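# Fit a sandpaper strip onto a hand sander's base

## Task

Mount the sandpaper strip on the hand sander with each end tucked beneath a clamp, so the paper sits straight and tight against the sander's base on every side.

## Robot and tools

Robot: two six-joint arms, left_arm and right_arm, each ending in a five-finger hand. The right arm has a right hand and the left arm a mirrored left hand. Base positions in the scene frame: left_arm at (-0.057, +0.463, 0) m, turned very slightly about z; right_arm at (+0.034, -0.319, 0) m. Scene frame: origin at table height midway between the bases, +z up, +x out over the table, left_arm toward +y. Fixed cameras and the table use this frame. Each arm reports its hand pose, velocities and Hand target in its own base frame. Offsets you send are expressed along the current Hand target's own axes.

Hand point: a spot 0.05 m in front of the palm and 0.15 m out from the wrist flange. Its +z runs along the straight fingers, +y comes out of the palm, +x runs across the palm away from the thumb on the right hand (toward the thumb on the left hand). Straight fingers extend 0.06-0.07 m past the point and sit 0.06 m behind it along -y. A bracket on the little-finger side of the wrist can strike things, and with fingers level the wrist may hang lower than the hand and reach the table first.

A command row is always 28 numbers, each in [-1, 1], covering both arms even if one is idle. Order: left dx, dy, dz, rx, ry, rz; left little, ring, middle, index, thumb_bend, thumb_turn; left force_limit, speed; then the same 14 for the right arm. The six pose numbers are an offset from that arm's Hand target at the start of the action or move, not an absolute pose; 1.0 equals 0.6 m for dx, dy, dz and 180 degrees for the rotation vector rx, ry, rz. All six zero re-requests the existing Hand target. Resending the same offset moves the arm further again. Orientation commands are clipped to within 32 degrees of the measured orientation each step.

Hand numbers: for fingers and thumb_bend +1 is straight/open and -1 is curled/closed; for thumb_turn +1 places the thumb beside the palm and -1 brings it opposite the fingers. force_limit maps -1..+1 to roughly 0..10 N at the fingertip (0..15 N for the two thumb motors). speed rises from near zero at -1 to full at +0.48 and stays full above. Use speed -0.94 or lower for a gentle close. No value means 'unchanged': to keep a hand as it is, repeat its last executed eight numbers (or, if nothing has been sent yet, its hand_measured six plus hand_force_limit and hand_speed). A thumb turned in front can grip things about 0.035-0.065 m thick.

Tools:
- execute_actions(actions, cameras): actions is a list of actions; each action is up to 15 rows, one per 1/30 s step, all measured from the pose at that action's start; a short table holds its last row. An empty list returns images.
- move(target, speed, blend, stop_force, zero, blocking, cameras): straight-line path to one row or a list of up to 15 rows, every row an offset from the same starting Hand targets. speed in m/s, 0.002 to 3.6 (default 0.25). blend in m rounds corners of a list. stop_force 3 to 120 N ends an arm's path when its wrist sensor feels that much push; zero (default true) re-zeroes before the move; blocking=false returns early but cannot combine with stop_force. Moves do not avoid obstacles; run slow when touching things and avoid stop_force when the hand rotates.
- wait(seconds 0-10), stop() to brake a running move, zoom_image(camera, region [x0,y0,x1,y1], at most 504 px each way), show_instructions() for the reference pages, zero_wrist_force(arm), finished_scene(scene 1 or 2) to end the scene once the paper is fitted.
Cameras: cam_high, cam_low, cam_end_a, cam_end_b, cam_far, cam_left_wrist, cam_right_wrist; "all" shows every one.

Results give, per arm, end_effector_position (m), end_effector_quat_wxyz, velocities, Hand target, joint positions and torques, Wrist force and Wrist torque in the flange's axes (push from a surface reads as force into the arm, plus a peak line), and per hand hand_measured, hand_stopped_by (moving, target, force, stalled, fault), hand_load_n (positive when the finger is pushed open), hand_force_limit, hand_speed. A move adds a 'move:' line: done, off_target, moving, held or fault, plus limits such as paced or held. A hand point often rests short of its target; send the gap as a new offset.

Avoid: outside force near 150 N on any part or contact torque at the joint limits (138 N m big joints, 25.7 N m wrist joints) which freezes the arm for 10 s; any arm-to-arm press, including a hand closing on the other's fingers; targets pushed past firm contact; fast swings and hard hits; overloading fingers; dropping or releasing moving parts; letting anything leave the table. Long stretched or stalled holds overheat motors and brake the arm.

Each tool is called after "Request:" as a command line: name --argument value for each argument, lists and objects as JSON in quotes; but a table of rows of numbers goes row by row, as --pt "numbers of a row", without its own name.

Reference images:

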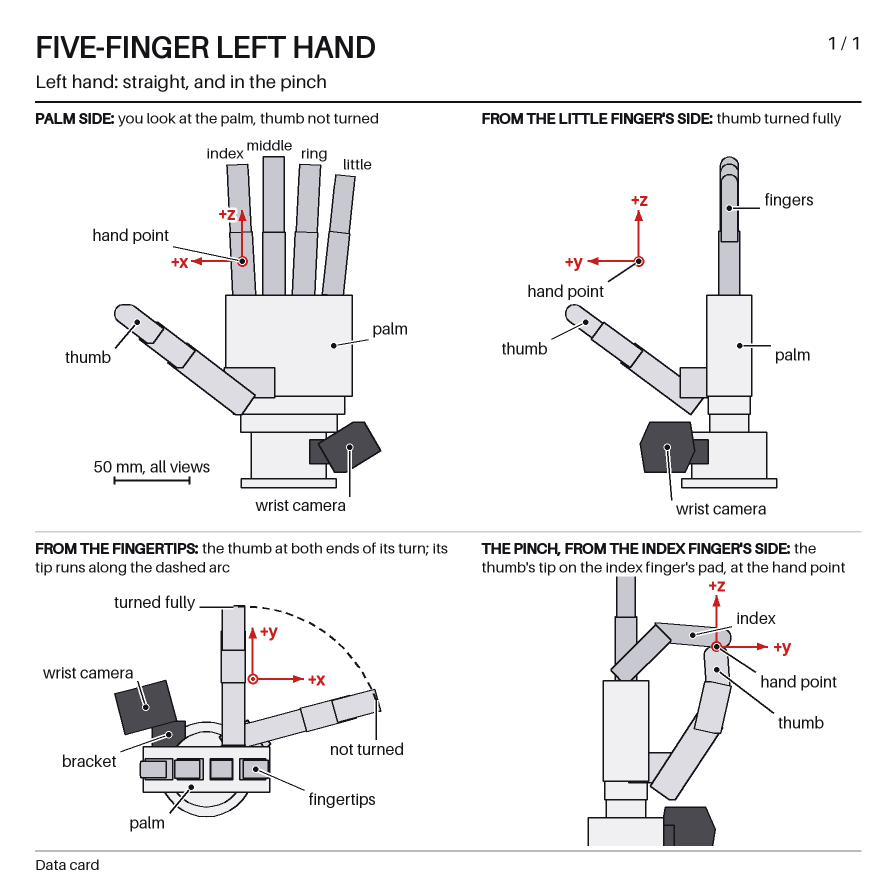

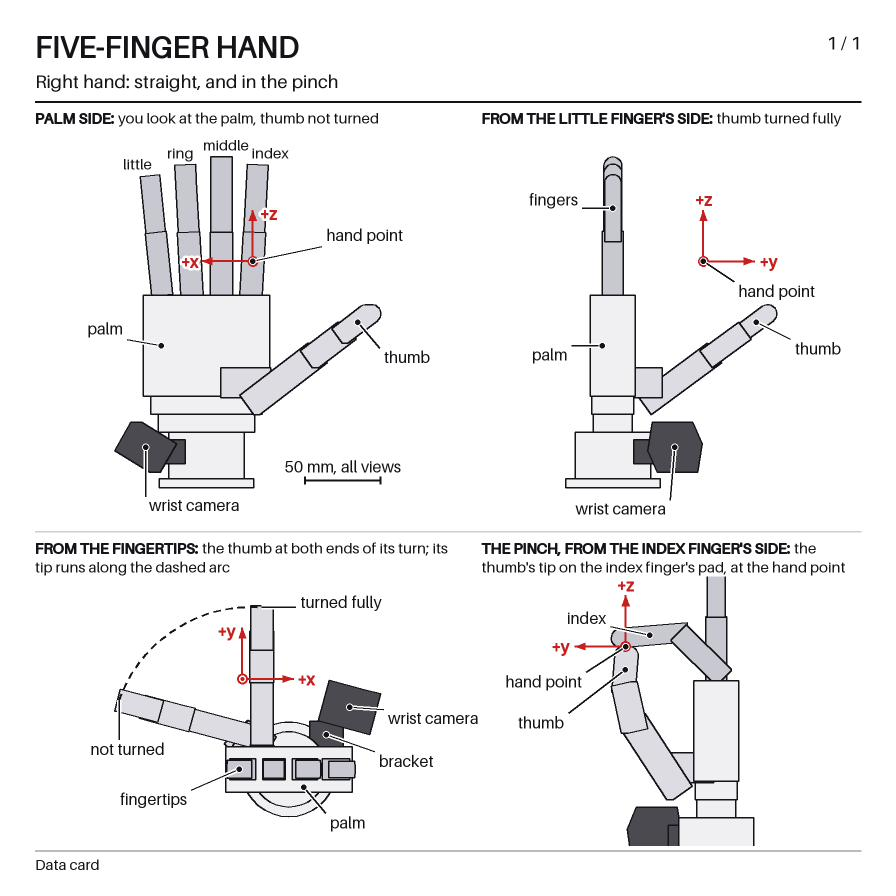

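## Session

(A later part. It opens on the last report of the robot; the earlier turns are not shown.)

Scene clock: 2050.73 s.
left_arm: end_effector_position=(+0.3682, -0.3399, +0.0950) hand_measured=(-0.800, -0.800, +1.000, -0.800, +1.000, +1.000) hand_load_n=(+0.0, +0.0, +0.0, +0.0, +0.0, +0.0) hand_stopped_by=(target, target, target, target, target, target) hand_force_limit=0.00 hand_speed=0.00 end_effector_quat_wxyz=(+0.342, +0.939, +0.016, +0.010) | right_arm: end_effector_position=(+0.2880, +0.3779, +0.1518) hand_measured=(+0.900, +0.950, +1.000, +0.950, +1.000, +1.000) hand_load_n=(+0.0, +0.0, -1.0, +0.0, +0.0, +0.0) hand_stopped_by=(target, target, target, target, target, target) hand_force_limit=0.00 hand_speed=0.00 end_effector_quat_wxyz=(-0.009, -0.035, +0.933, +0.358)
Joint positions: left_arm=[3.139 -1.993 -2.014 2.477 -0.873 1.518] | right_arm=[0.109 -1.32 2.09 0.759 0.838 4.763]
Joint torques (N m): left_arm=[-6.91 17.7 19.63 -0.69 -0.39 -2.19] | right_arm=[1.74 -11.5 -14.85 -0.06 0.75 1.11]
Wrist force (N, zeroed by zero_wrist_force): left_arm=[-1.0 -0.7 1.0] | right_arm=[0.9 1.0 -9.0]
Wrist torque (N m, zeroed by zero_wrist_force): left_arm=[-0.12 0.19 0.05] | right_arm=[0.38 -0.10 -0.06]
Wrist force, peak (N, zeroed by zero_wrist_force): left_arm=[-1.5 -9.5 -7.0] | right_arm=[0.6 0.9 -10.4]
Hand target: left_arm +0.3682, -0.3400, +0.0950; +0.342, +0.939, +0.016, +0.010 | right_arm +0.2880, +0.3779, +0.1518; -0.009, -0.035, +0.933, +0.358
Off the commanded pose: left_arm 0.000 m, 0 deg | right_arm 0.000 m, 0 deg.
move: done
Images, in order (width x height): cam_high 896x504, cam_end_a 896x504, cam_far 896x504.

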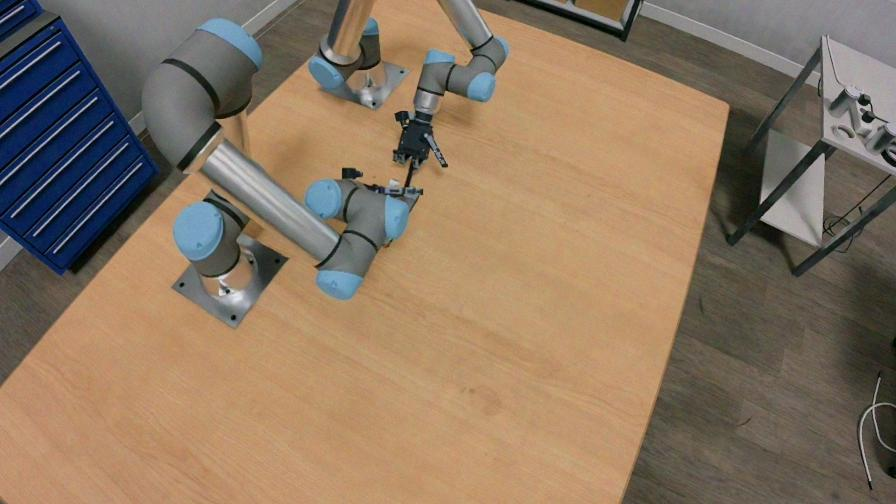

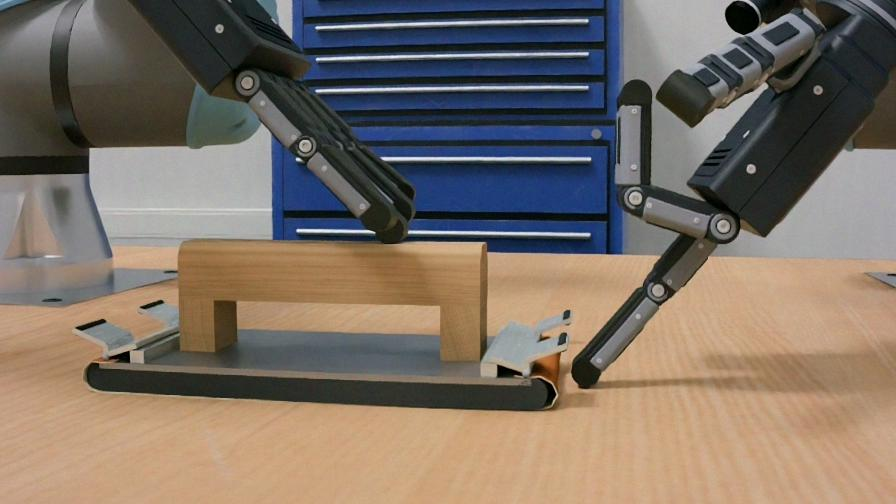

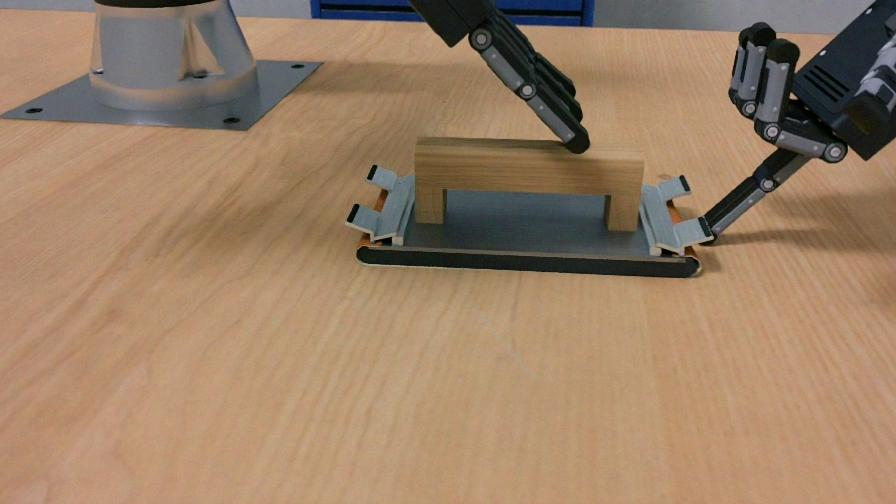

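Request:
move --target '[-0.0012,0.0255,0.0214,0,0,0,-0.8,-0.8,1,-0.8,1,1,0,0,0,0,0,0,0,0,0.9,0.95,1,0.95,1,1,0,0]' --speed 0.012 --stop_force 15 --cameras '["cam_far","cam_end_a"]'

Request:
zoom_image --camera "cam_end_a" --region '[440, 290, 640, 430]'

Scene clock: 2058.50 s.
left_arm: end_effector_position=(+0.3683, -0.3482, +0.0949) hand_measured=(-0.800, -0.800, +1.000, -0.800, +1.000, +1.000) hand_load_n=(+0.0, +0.0, +1.0, +0.0, +0.0, +0.0) hand_stopped_by=(target, target, target, target, target, target) hand_force_limit=0.00 hand_speed=0.00 end_effector_quat_wxyz=(+0.342, +0.939, +0.016, +0.010) | right_arm: end_effector_position=(+0.2880, +0.3779, +0.1518) hand_measured=(+0.900, +0.950, +1.000, +0.950, +1.000, +1.000) hand_load_n=(+0.0, +0.0, +0.0, +0.0, +0.0, +0.0) hand_stopped_by=(target, target, target, target, target, target) hand_force_limit=0.00 hand_speed=0.00 end_effector_quat_wxyz=(-0.009, -0.035, +0.933, +0.358)
Joint positions: left_arm=[3.114 -1.994 -2.003 2.489 -0.874 1.486] | right_arm=[0.109 -1.32 2.09 0.759 0.838 4.763]
Joint torques (N m): left_arm=[4.67 29.93 1.14 -4.22 3.48 1.67] | right_arm=[1.75 -9.53 -9.35 0 0.72 1.14]
Wrist force (N, zeroed by zero_wrist_force): left_arm=[-0.7 -10.1 -8.3] | right_arm=[0.9 0.6 -11.9]
Wrist torque (N m, zeroed by zero_wrist_force): left_arm=[0.74 0.03 0.16] | right_arm=[0.57 -0.03 -0.06]
Wrist force, peak (N, zeroed by zero_wrist_force): left_arm=[-0.8 -15.8 -15.7] | right_arm=[0.6 0.8 -12.2]
Hand target: left_arm +0.3683, -0.3482, +0.0949; +0.342, +0.939, +0.016, +0.010 (not the last commanded pose) | right_arm +0.2880, +0.3779, +0.1518; -0.009, -0.035, +0.933, +0.358
Off the commanded pose: left_arm 0.012 m, 0 deg | right_arm 0.000 m, 0 deg.
move: contact (left_arm)
Images, in order (width x height): cam_end_a 896x504, cam_far 896x504.

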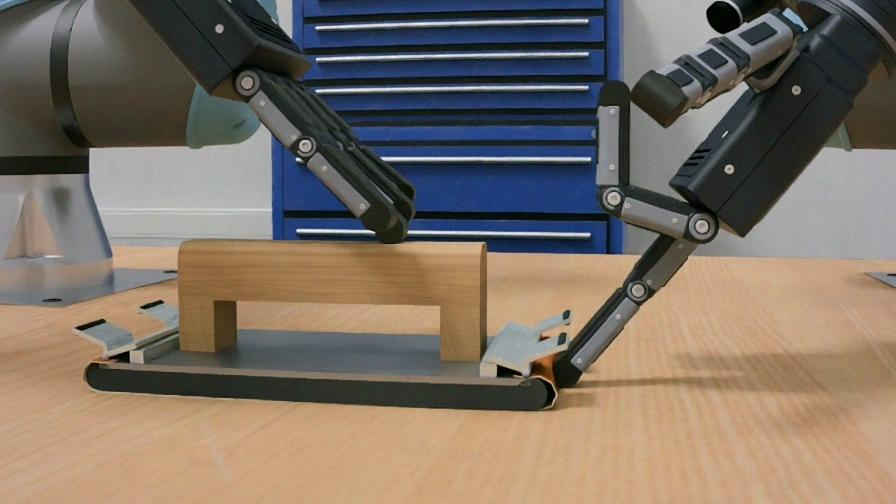

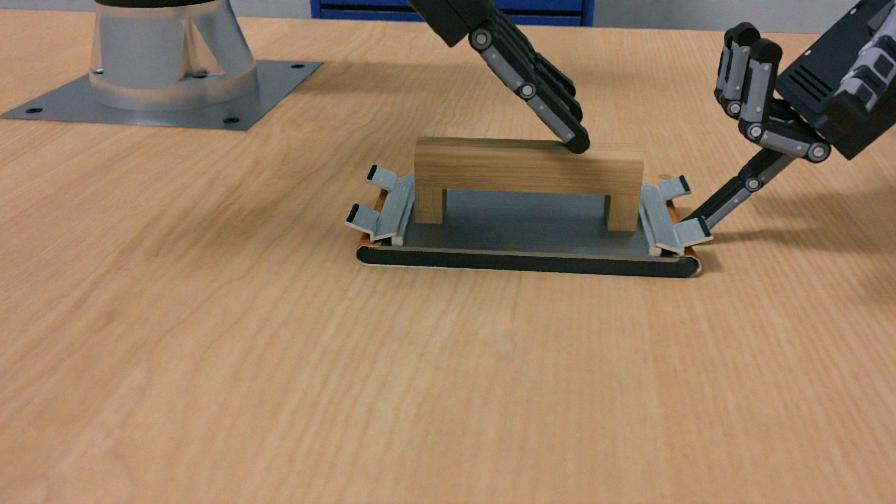

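Scaled by 2.520 from the camera's 896x504 image, which has a finer 1280x720 frame.

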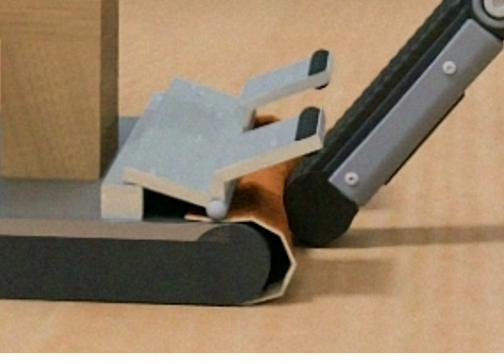

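Request:
move --pt "0.0018 -0.0382 -0.0321 0 0 0 -0.8 -0.8 1 -0.8 1 1 0 0 0 0 0 0 0 0 0.9 0.95 1 0.95 1 1 0 0" --pt "0.0038 -0.0657 -0.0769 0 0 0 -0.8 0.88 1 0.88 1 1 0 0 0 0 0 0 0 0 0.9 0.95 1 0.95 1 1 0 0" --pt "0.0018 -0.0382 -0.0321 0 0 0 -0.8 0.88 1 0.88 1 1 0 0 0 0 0 0 0 0 0.9 0.95 1 0.95 1 1 0 0" --pt "0.0006 -0.0127 -0.0107 0 0 0 -0.8 0.88 1 0.88 1 1 0 0 0 0 0 0 0 0 0.9 0.95 1 0.95 1 1 0 0" --speed '[0.06,0.06,0.06,0.04]' --blend '[0.005,0,0.005,0]' --cameras '["cam_far","cam_end_a"]'

Request:
zoom_image --camera "cam_end_a" --region '[440, 290, 640, 430]'

Request:
zoom_image --camera "cam_far" --region '[600, 130, 800, 300]'

Scene clock: 2115.23 s.
left_arm: end_effector_position=(+0.3682, -0.3381, +0.0950) hand_measured=(-0.800, +0.880, +1.000, +0.880, +1.000, +1.000) hand_load_n=(+0.0, +0.0, +0.0, +0.0, +0.0, +0.0) hand_stopped_by=(target, target, target, target, target, target) hand_force_limit=0.00 hand_speed=0.00 end_effector_quat_wxyz=(+0.342, +0.939, +0.016, +0.010) | right_arm: end_effector_position=(+0.2880, +0.3779, +0.1518) hand_measured=(+0.900, +0.950, +1.000, +0.950, +1.000, +1.000) hand_load_n=(+0.0, +0.0, -1.0, +0.0, +0.0, +0.0) hand_stopped_by=(target, target, target, target, target, target) hand_force_limit=0.00 hand_speed=0.00 end_effector_quat_wxyz=(-0.009, -0.035, +0.933, +0.358)
Joint positions: left_arm=[3.144 -1.992 -2.016 2.475 -0.873 1.526] | right_arm=[0.109 -1.32 2.09 0.759 0.838 4.763]
Joint torques (N m): left_arm=[-5.08 17.44 19.95 -0.62 -0.41 -1.75] | right_arm=[0.77 -9.73 -2.98 0.07 0.69 1.04]
Wrist force (N, zeroed by zero_wrist_force): left_arm=[-0.7 -0.5 0.9] | right_arm=[0.9 0.9 -10.6]
Wrist torque (N m, zeroed by zero_wrist_force): left_arm=[-0.09 0.15 0.06] | right_arm=[0.49 -0.05 -0.06]
Wrist force, peak (N, zeroed by zero_wrist_force): left_arm=[-0.7 -10.6 -8.1] | right_arm=[0.8 0.7 -12.0]
Hand target: left_arm +0.3682, -0.3382, +0.0950; +0.342, +0.939, +0.016, +0.010 | right_arm +0.2880, +0.3779, +0.1518; -0.009, -0.035, +0.933, +0.358
Off the commanded pose: left_arm 0.000 m, 0 deg | right_arm 0.000 m, 0 deg.
move: done
Images, in order (width x height): cam_end_a 896x504, cam_far 896x504.

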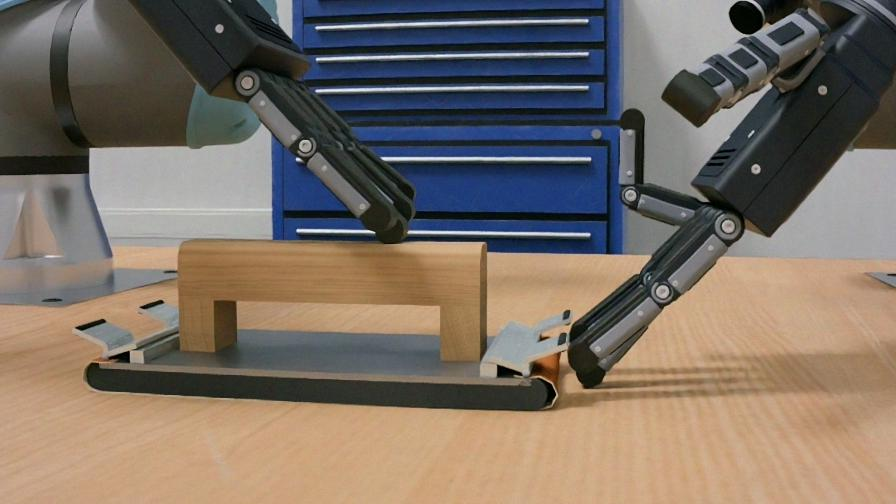

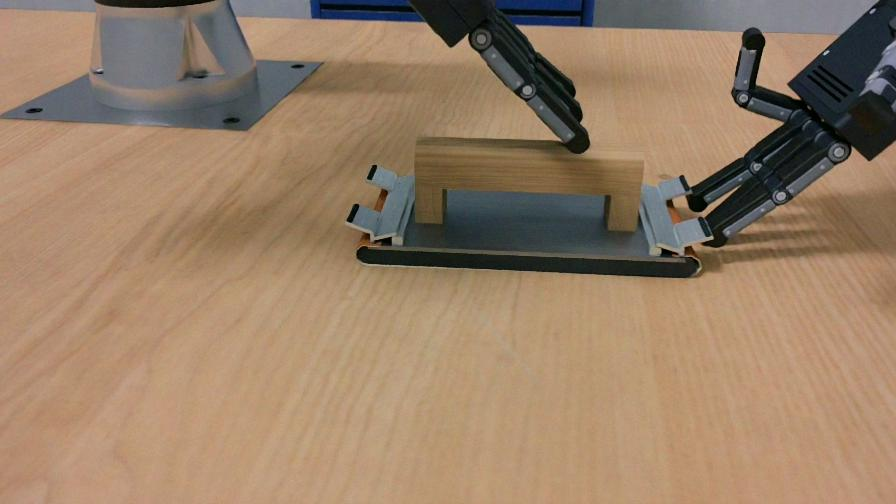

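Scaled by 2.520 from the camera's 896x504 image, which has a finer 1280x720 frame.

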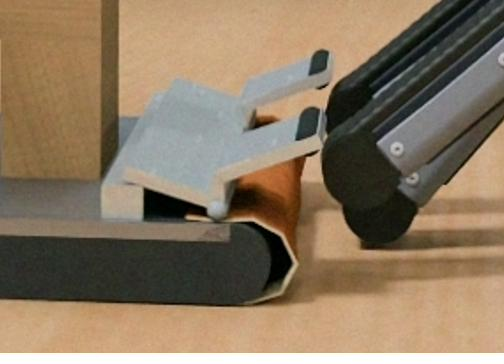

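Scaled by 2.520 from the camera's 896x504 image, which has a finer 1280x720 frame.

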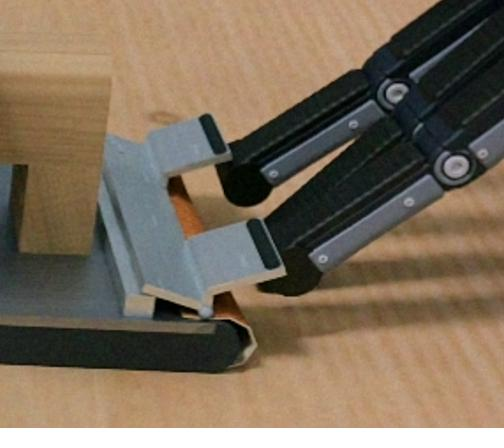

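Request:
move --target '[-0.0004,0.0076,0.0064,0,0,0,-0.8,0.88,1,0.88,1,1,0,0,0,0,0,0,0,0,0.9,0.95,1,0.95,1,1,0,0]' --speed 0.012 --stop_force 12 --cameras '["cam_far","cam_end_a"]'

Request:
zoom_image --camera "cam_end_a" --region '[440, 290, 640, 430]'

Request:
zoom_image --camera "cam_far" --region '[600, 130, 800, 300]'

Scene clock: 2123.67 s.
left_arm: end_effector_position=(+0.3682, -0.3426, +0.0949) hand_measured=(-0.800, +0.880, +1.000, +0.880, +1.000, +1.000) hand_load_n=(+0.0, +5.5, +0.0, +4.0, +0.0, +0.0) hand_stopped_by=(target, target, target, target, target, target) hand_force_limit=0.00 hand_speed=0.00 end_effector_quat_wxyz=(+0.342, +0.939, +0.016, +0.010) | right_arm: end_effector_position=(+0.2880, +0.3779, +0.1518) hand_measured=(+0.900, +0.950, +1.000, +0.950, +1.000, +1.000) hand_load_n=(+0.0, +0.5, -0.5, +0.0, +0.0, +0.0) hand_stopped_by=(target, target, target, target, target, target) hand_force_limit=0.00 hand_speed=0.00 end_effector_quat_wxyz=(-0.009, -0.035, +0.933, +0.358)
Joint positions: left_arm=[3.131 -1.993 -2.01 2.481 -0.874 1.508] | right_arm=[0.109 -1.32 2.09 0.759 0.838 4.763]
Joint torques (N m): left_arm=[6.76 31.24 2.33 -4.85 3.53 1.52] | right_arm=[0.73 -10.38 -3.31 0.17 0.63 0.95]
Wrist force (N, zeroed by zero_wrist_force): left_arm=[-0.6 -9.4 3.5] | right_arm=[0.7 0.8 -11.7]
Wrist torque (N m, zeroed by zero_wrist_force): left_arm=[0.00 0.25 0.17] | right_arm=[0.55 0.01 -0.07]
Wrist force, peak (N, zeroed by zero_wrist_force): left_arm=[-0.5 -15.0 -4.1] | right_arm=[0.8 0.8 -12.0]
Hand target: left_arm +0.3682, -0.3426, +0.0949; +0.342, +0.939, +0.016, +0.010 (not the last commanded pose) | right_arm +0.2880, +0.3779, +0.1518; -0.009, -0.035, +0.933, +0.358
Off the commanded pose: left_arm 0.002 m, 0 deg | right_arm 0.000 m, 0 deg.
move: contact (left_arm)
Images, in order (width x height): cam_end_a 896x504, cam_far 896x504.

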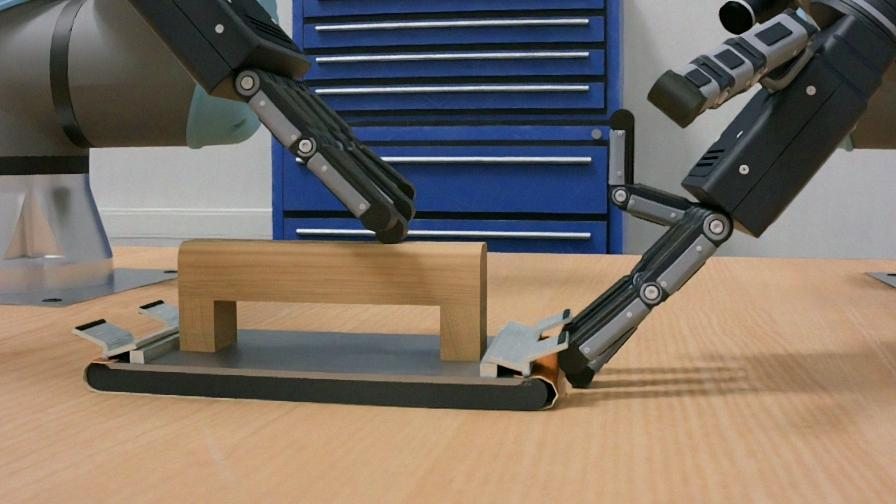

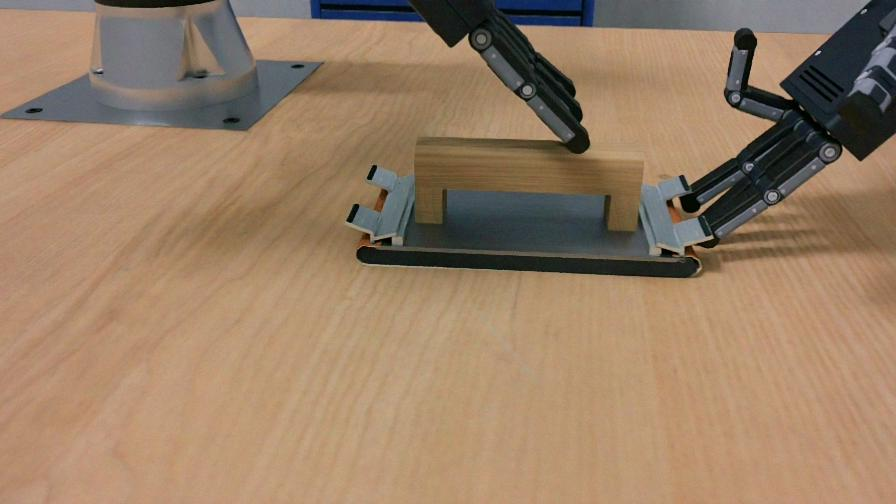

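Scaled by 2.520 from the camera's 896x504 image, which has a finer 1280x720 frame.

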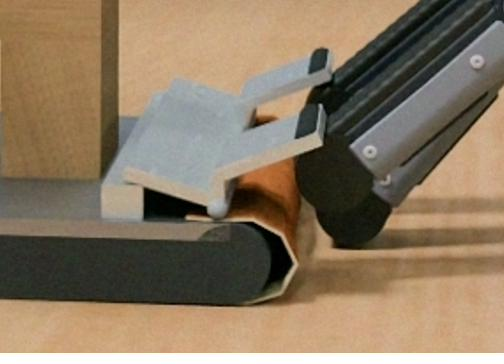

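Scaled by 2.520 from the camera's 896x504 image, which has a finer 1280x720 frame.

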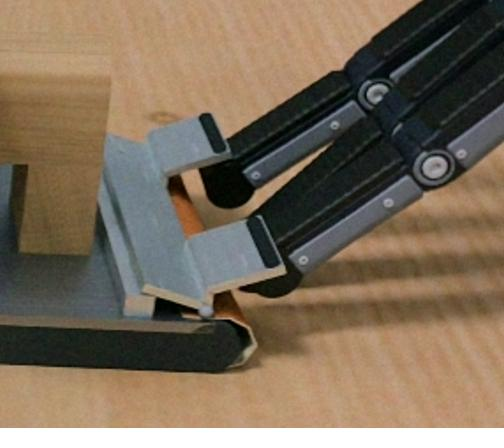

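Request:
move --target '[-0.0003,0.0066,0.0056,0,0,0,-0.8,0.88,1,0.88,1,1,0,0,0,0,0,0,0,0,0.9,0.95,1,0.95,1,1,0,0]' --speed 0.01 --stop_force 14 --cameras '["cam_far","cam_end_a"]'

Request:
zoom_image --camera "cam_end_a" --region '[440, 290, 640, 430]'

Request:
zoom_image --camera "cam_far" --region '[600, 130, 800, 300]'

Scene clock: 2135.30 s.
left_arm: end_effector_position=(+0.3682, -0.3436, +0.0949) hand_measured=(-0.800, +0.880, +1.000, +0.880, +1.000, +1.000) hand_load_n=(+0.0, +8.0, +0.0, +6.5, +0.0, +0.0) hand_stopped_by=(target, target, target, target, target, target) hand_force_limit=0.00 hand_speed=0.00 end_effector_quat_wxyz=(+0.342, +0.940, +0.016, +0.010) | right_arm: end_effector_position=(+0.2880, +0.3779, +0.1518) hand_measured=(+0.900, +0.950, +1.000, +0.950, +1.000, +1.000) hand_load_n=(+0.0, +0.0, +0.0, +0.0, +0.0, +0.0) hand_stopped_by=(target, target, target, target, target, target) hand_force_limit=0.00 hand_speed=0.00 end_effector_quat_wxyz=(-0.009, -0.035, +0.933, +0.358)
Joint positions: left_arm=[3.127 -1.993 -2.009 2.483 -0.874 1.503] | right_arm=[0.109 -1.32 2.09 0.759 0.838 4.763]
Joint torques (N m): left_arm=[5.49 33.18 1.73 -4.92 5.69 1.58] | right_arm=[0.59 -10.09 -3.57 0.22 0.68 0.9]
Wrist force (N, zeroed by zero_wrist_force): left_arm=[-0.6 -16.0 0.9] | right_arm=[1.1 0.0 -14.4]
Wrist torque (N m, zeroed by zero_wrist_force): left_arm=[0.24 0.20 0.32] | right_arm=[0.79 0.06 -0.06]
Wrist force, peak (N, zeroed by zero_wrist_force): left_arm=[-1.1 -21.2 -6.3] | right_arm=[0.9 -0.5 -15.2]
Hand target: left_arm +0.3682, -0.3436, +0.0949; +0.342, +0.940, +0.016, +0.010 (not the last commanded pose) | right_arm +0.2880, +0.3779, +0.1518; -0.009, -0.035, +0.933, +0.358
Off the commanded pose: left_arm 0.004 m, 0 deg | right_arm 0.000 m, 0 deg.
move: contact (left_arm)
Images, in order (width x height): cam_end_a 896x504, cam_far 896x504.

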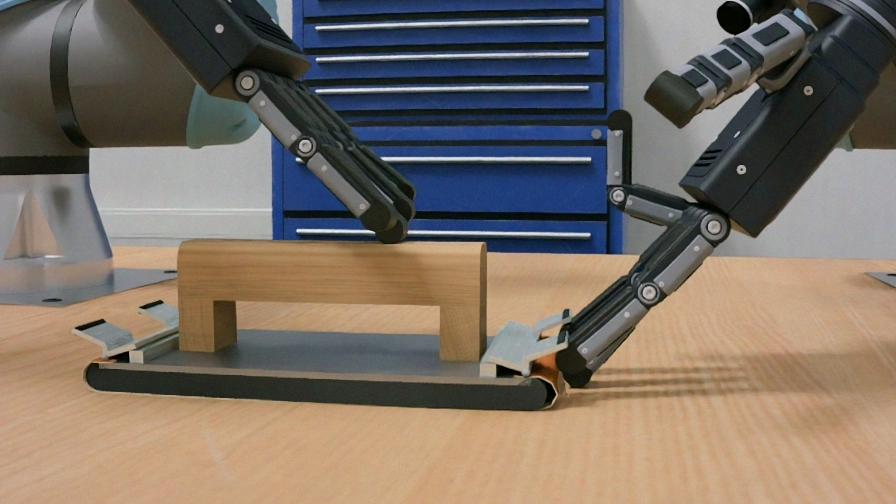

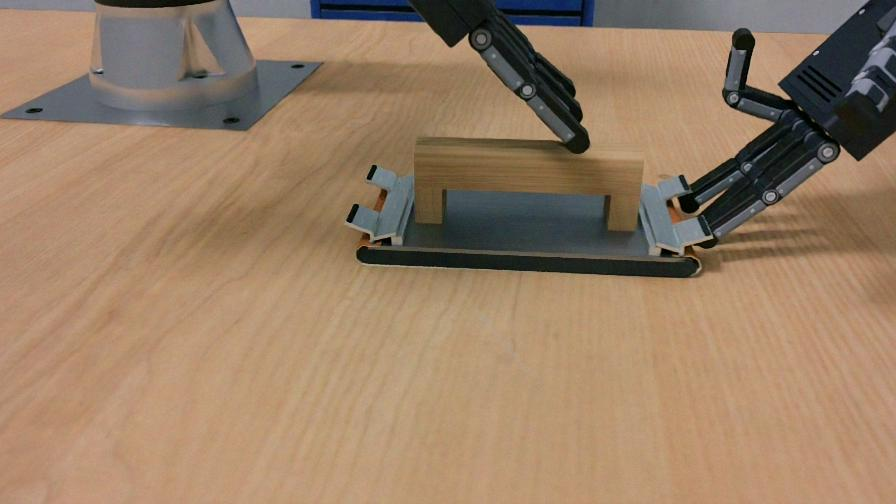

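Scaled by 2.520 from the camera's 896x504 image, which has a finer 1280x720 frame.

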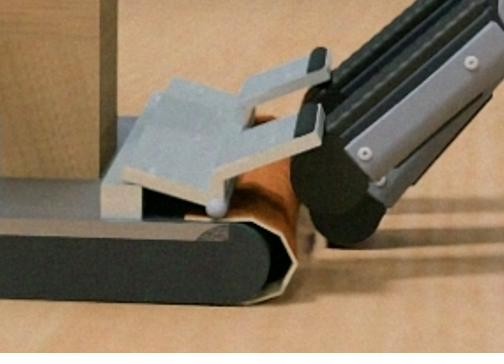

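Scaled by 2.520 from the camera's 896x504 image, which has a finer 1280x720 frame.

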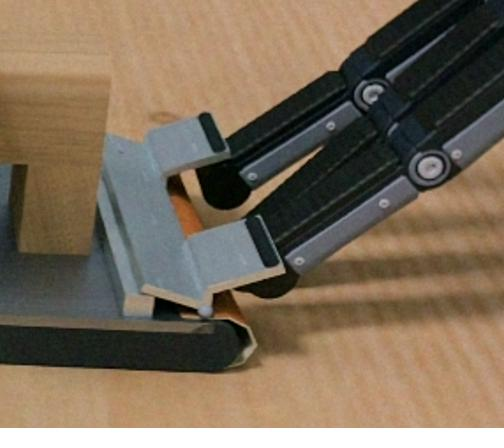

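Request:
move --target '[0,0.009,0,0,0,0,-0.8,0.88,1,0.88,1,1,0,0,0,0,0,0,0,0,0.9,0.95,1,0.95,1,1,0,0]' --speed 0.01 --stop_force 12 --cameras '["cam_far","cam_end_a"]'

Request:
zoom_image --camera "cam_end_a" --region '[440, 290, 640, 430]'

Request:
zoom_image --camera "cam_far" --region '[600, 130, 800, 300]'

Scene clock: 2148.90 s.
left_arm: end_effector_position=(+0.3683, -0.3478, +0.0984) hand_measured=(-0.800, +0.882, +1.000, +0.880, +1.000, +1.000) hand_load_n=(+0.0, +10.5, +0.0, +9.0, +0.0, +0.0) hand_stopped_by=(target, target, target, target, target, target) hand_force_limit=0.00 hand_speed=0.00 end_effector_quat_wxyz=(+0.342, +0.940, +0.016, +0.010) | right_arm: end_effector_position=(+0.2880, +0.3779, +0.1518) hand_measured=(+0.900, +0.950, +1.000, +0.950, +1.000, +1.000) hand_load_n=(+0.0, +0.0, +0.0, +0.0, -0.5, +0.0) hand_stopped_by=(target, target, target, target, target, target) hand_force_limit=0.00 hand_speed=0.00 end_effector_quat_wxyz=(-0.009, -0.035, +0.933, +0.358)
Joint positions: left_arm=[3.115 -1.988 -2.001 2.48 -0.875 1.487] | right_arm=[0.109 -1.32 2.09 0.759 0.838 4.763]
Joint torques (N m): left_arm=[-12.57 35.67 22.62 -4.52 5.27 -1.87] | right_arm=[1.47 -9.78 -3.4 0.17 0.23 0.78]
Wrist force (N, zeroed by zero_wrist_force): left_arm=[-1.2 -23.9 -6.6] | right_arm=[1.3 -0.3 -15.3]
Wrist torque (N m, zeroed by zero_wrist_force): left_arm=[0.79 0.02 0.58] | right_arm=[0.88 0.11 -0.06]
Wrist force, peak (N, zeroed by zero_wrist_force): left_arm=[-1.4 -24.6 -7.1] | right_arm=[1.6 0.0 -15.9]
Hand target: left_arm +0.3683, -0.3478, +0.0984; +0.342, +0.940, +0.016, +0.010 | right_arm +0.2880, +0.3779, +0.1518; -0.009, -0.035, +0.933, +0.358
Off the commanded pose: left_arm 0.000 m, 0 deg | right_arm 0.000 m, 0 deg.
move: done
Images, in order (width x height): cam_end_a 896x504, cam_far 896x504.

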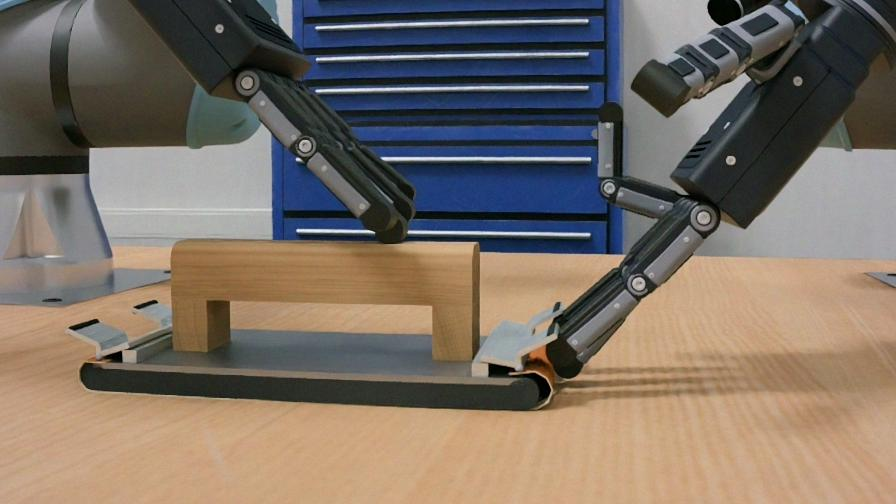

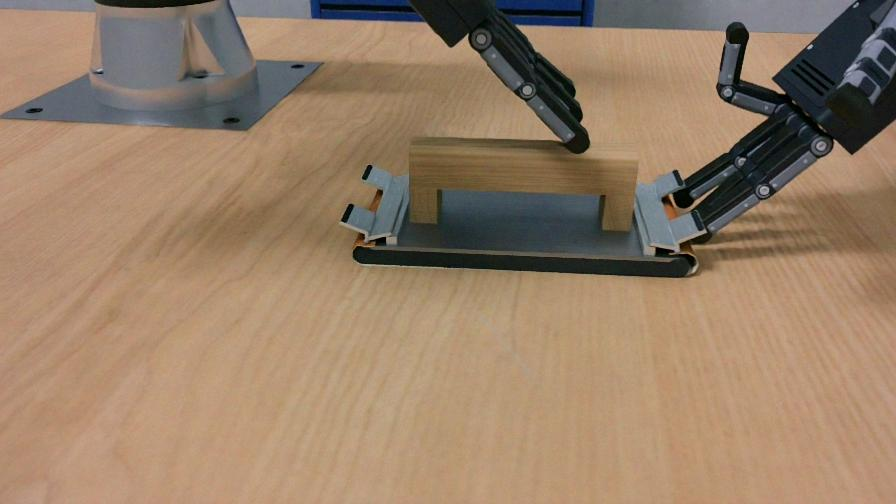

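Scaled by 2.520 from the camera's 896x504 image, which has a finer 1280x720 frame.

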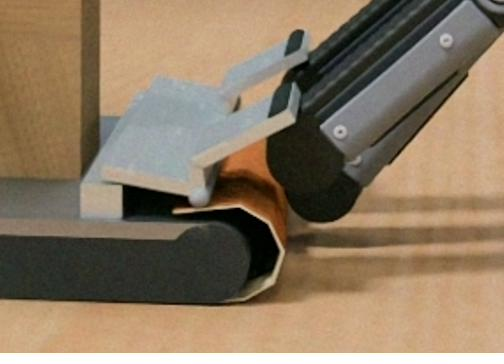

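Scaled by 2.520 from the camera's 896x504 image, which has a finer 1280x720 frame.

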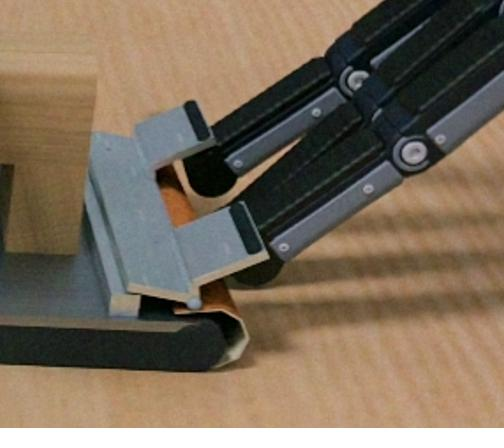

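Request:
move --target '[-0.0003,0.023,-0.0067,0,0,0,-0.8,0.88,1,0.88,1,1,0,0,0,0,0,0,0,0,0.9,0.95,1,0.95,1,1,0,0]' --speed 0.02 --stop_force 18 --cameras '["cam_far","cam_end_a"]'

Request:
zoom_image --camera "cam_end_a" --region '[440, 290, 640, 430]'

Request:
zoom_image --camera "cam_far" --region '[600, 130, 800, 300]'

Scene clock: 2163.37 s.
left_arm: end_effector_position=(+0.3683, -0.3558, +0.1103) hand_measured=(-0.800, +0.880, +1.000, +0.880, +1.000, +1.000) hand_load_n=(+0.0, +3.0, +0.0, +1.0, +0.0, +0.0) hand_stopped_by=(target, target, target, target, target, target) hand_force_limit=0.00 hand_speed=0.00 end_effector_quat_wxyz=(+0.342, +0.940, +0.016, +0.010) | right_arm: end_effector_position=(+0.2880, +0.3779, +0.1518) hand_measured=(+0.900, +0.950, +1.000, +0.950, +1.000, +1.000) hand_load_n=(+0.0, +0.0, -1.0, +0.0, +0.0, +0.0) hand_stopped_by=(target, target, target, target, target, target) hand_force_limit=0.00 hand_speed=0.00 end_effector_quat_wxyz=(-0.009, -0.035, +0.933, +0.358)
Joint positions: left_arm=[3.091 -1.967 -1.982 2.46 -0.876 1.456] | right_arm=[0.109 -1.32 2.09 0.759 0.838 4.763]
Joint torques (N m): left_arm=[-7.25 34.48 21.48 -4.61 0.48 -1.96] | right_arm=[0.98 -10.1 -3.2 0.29 -0.9 0.9]
Wrist force (N, zeroed by zero_wrist_force): left_arm=[-1.1 -4.1 1.6] | right_arm=[1.7 0.9 -9.7]
Wrist torque (N m, zeroed by zero_wrist_force): left_arm=[-0.05 0.20 0.15] | right_arm=[0.46 0.04 -0.01]
Wrist force, peak (N, zeroed by zero_wrist_force): left_arm=[-1.3 -24.5 -7.4] | right_arm=[1.7 -1.1 -15.7]
Hand target: left_arm +0.3683, -0.3558, +0.1103; +0.342, +0.940, +0.016, +0.010 | right_arm +0.2880, +0.3779, +0.1518; -0.009, -0.035, +0.933, +0.358
Off the commanded pose: left_arm 0.000 m, 0 deg | right_arm 0.000 m, 0 deg.
move: done
Images, in order (width x height): cam_end_a 896x504, cam_far 896x504.

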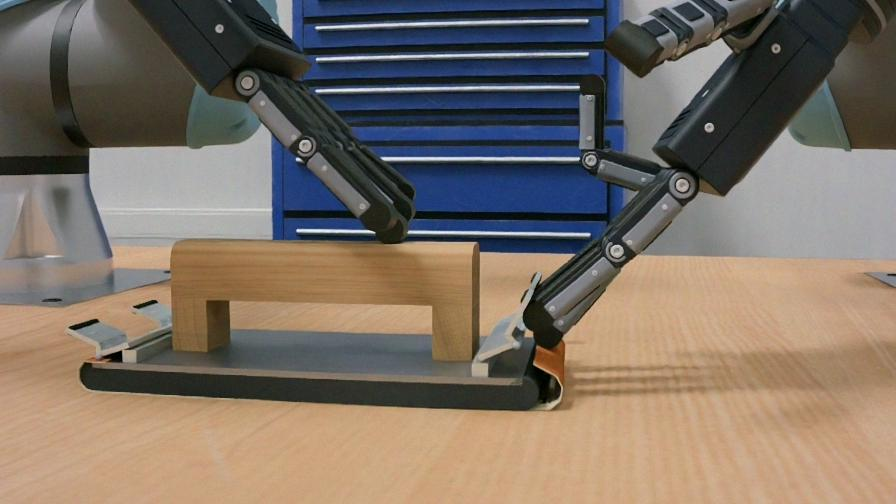

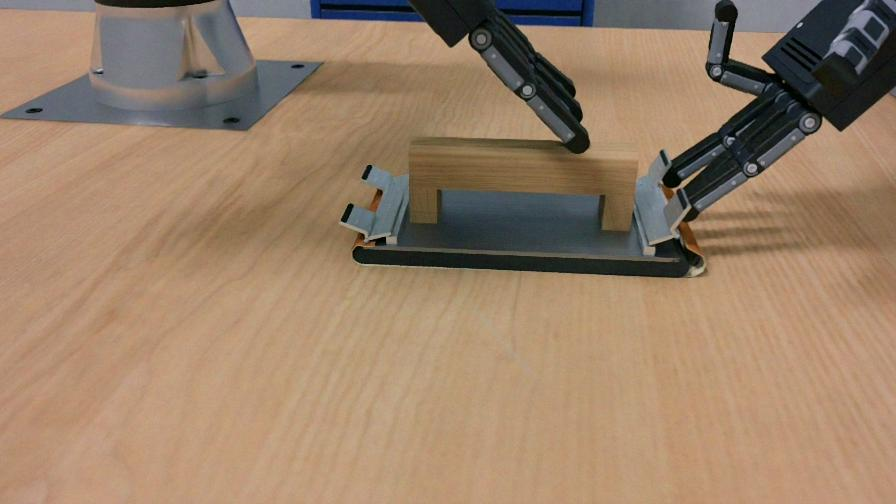

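Scaled by 2.520 from the camera's 896x504 image, which has a finer 1280x720 frame.

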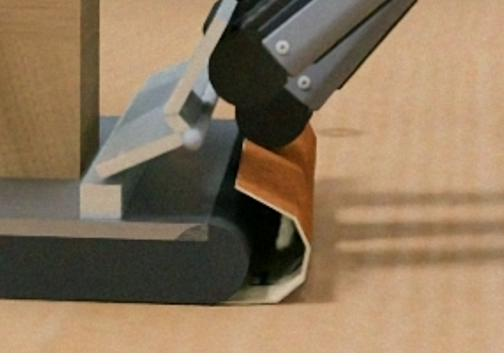

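Scaled by 2.520 from the camera's 896x504 image, which has a finer 1280x720 frame.

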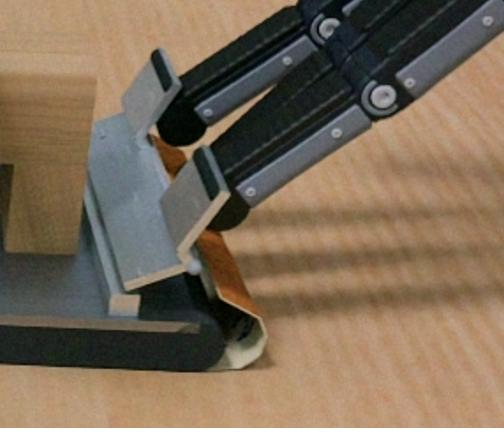

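Request:
move --target '[-0.0005,0.0213,0.0005,0,0,0,-0.8,0.88,1,0.88,1,1,0,0,0,0,0,0,0,0,0.9,0.95,1,0.95,1,1,0,0]' --speed 0.025 --stop_force 15 --cameras '["cam_far","cam_end_a"]'

Request:
zoom_image --camera "cam_end_a" --region '[440, 290, 640, 430]'

Request:
zoom_image --camera "cam_far" --region '[600, 130, 800, 300]'

Scene clock: 2174.73 s.
left_arm: end_effector_position=(+0.3683, -0.3625, +0.1157) hand_measured=(-0.800, +0.880, +1.000, +0.880, +1.000, +1.000) hand_load_n=(+0.0, +1.0, +1.5, +0.5, +0.0, +0.0) hand_stopped_by=(target, target, target, target, target, target) hand_force_limit=0.00 hand_speed=0.00 end_effector_quat_wxyz=(+0.342, +0.940, +0.016, +0.010) | right_arm: end_effector_position=(+0.2880, +0.3779, +0.1518) hand_measured=(+0.900, +0.950, +1.000, +0.950, +1.000, +1.000) hand_load_n=(+0.0, +0.5, -0.5, +0.0, +0.0, +0.0) hand_stopped_by=(target, target, target, target, target, target) hand_force_limit=0.00 hand_speed=0.00 end_effector_quat_wxyz=(-0.009, -0.035, +0.933, +0.358)
Joint positions: left_arm=[3.071 -1.959 -1.969 2.455 -0.879 1.43] | right_arm=[0.109 -1.32 2.09 0.759 0.838 4.763]
Joint torques (N m): left_arm=[5.85 21.7 4.92 -1.2 3.44 1.55] | right_arm=[1.39 -11.11 -2.92 0.33 -2.16 0.77]
Wrist force (N, zeroed by zero_wrist_force): left_arm=[-1.0 -15.4 3.6] | right_arm=[1.8 0.9 -11.8]
Wrist torque (N m, zeroed by zero_wrist_force): left_arm=[0.28 0.21 0.28] | right_arm=[0.58 0.00 -0.01]
Wrist force, peak (N, zeroed by zero_wrist_force): left_arm=[-2.1 -26.1 1.4] | right_arm=[1.5 1.3 -18.7]
Hand target: left_arm +0.3683, -0.3625, +0.1157; +0.342, +0.940, +0.016, +0.010 (not the last commanded pose) | right_arm +0.2880, +0.3779, +0.1518; -0.009, -0.035, +0.933, +0.358
Off the commanded pose: left_arm 0.004 m, 0 deg | right_arm 0.000 m, 0 deg.
move: contact (left_arm)
Images, in order (width x height): cam_end_a 896x504, cam_far 896x504.

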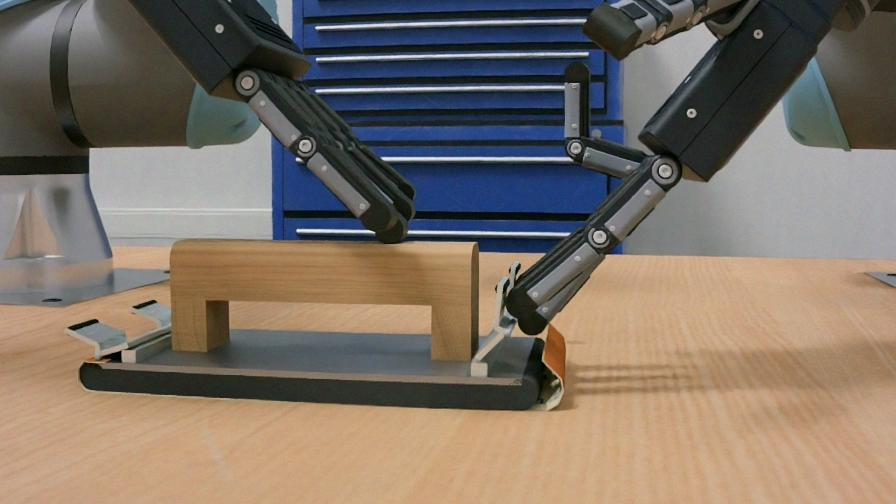

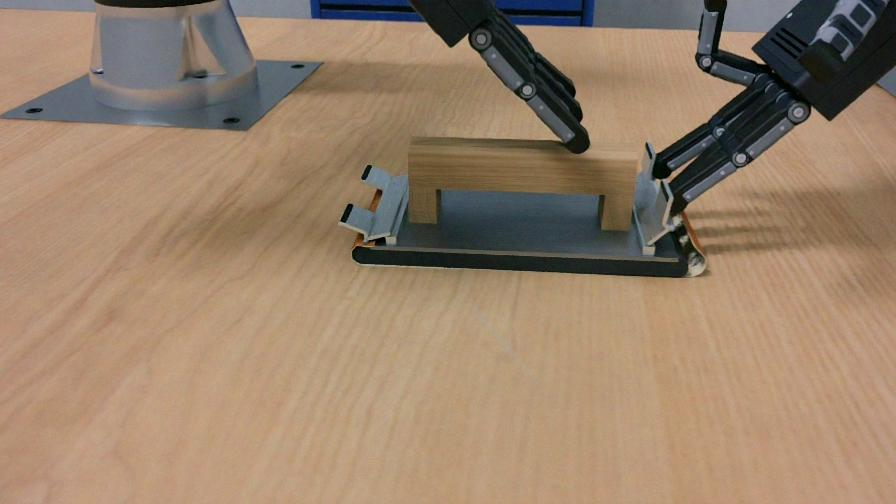

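Scaled by 2.520 from the camera's 896x504 image, which has a finer 1280x720 frame.

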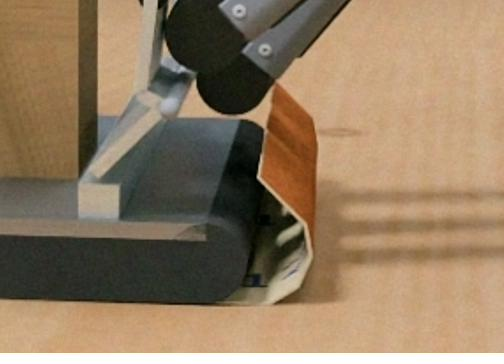

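Scaled by 2.520 from the camera's 896x504 image, which has a finer 1280x720 frame.

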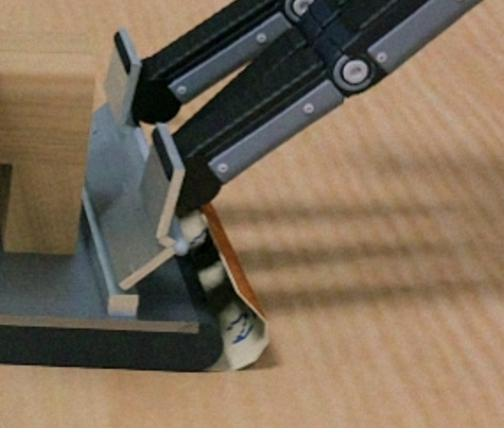

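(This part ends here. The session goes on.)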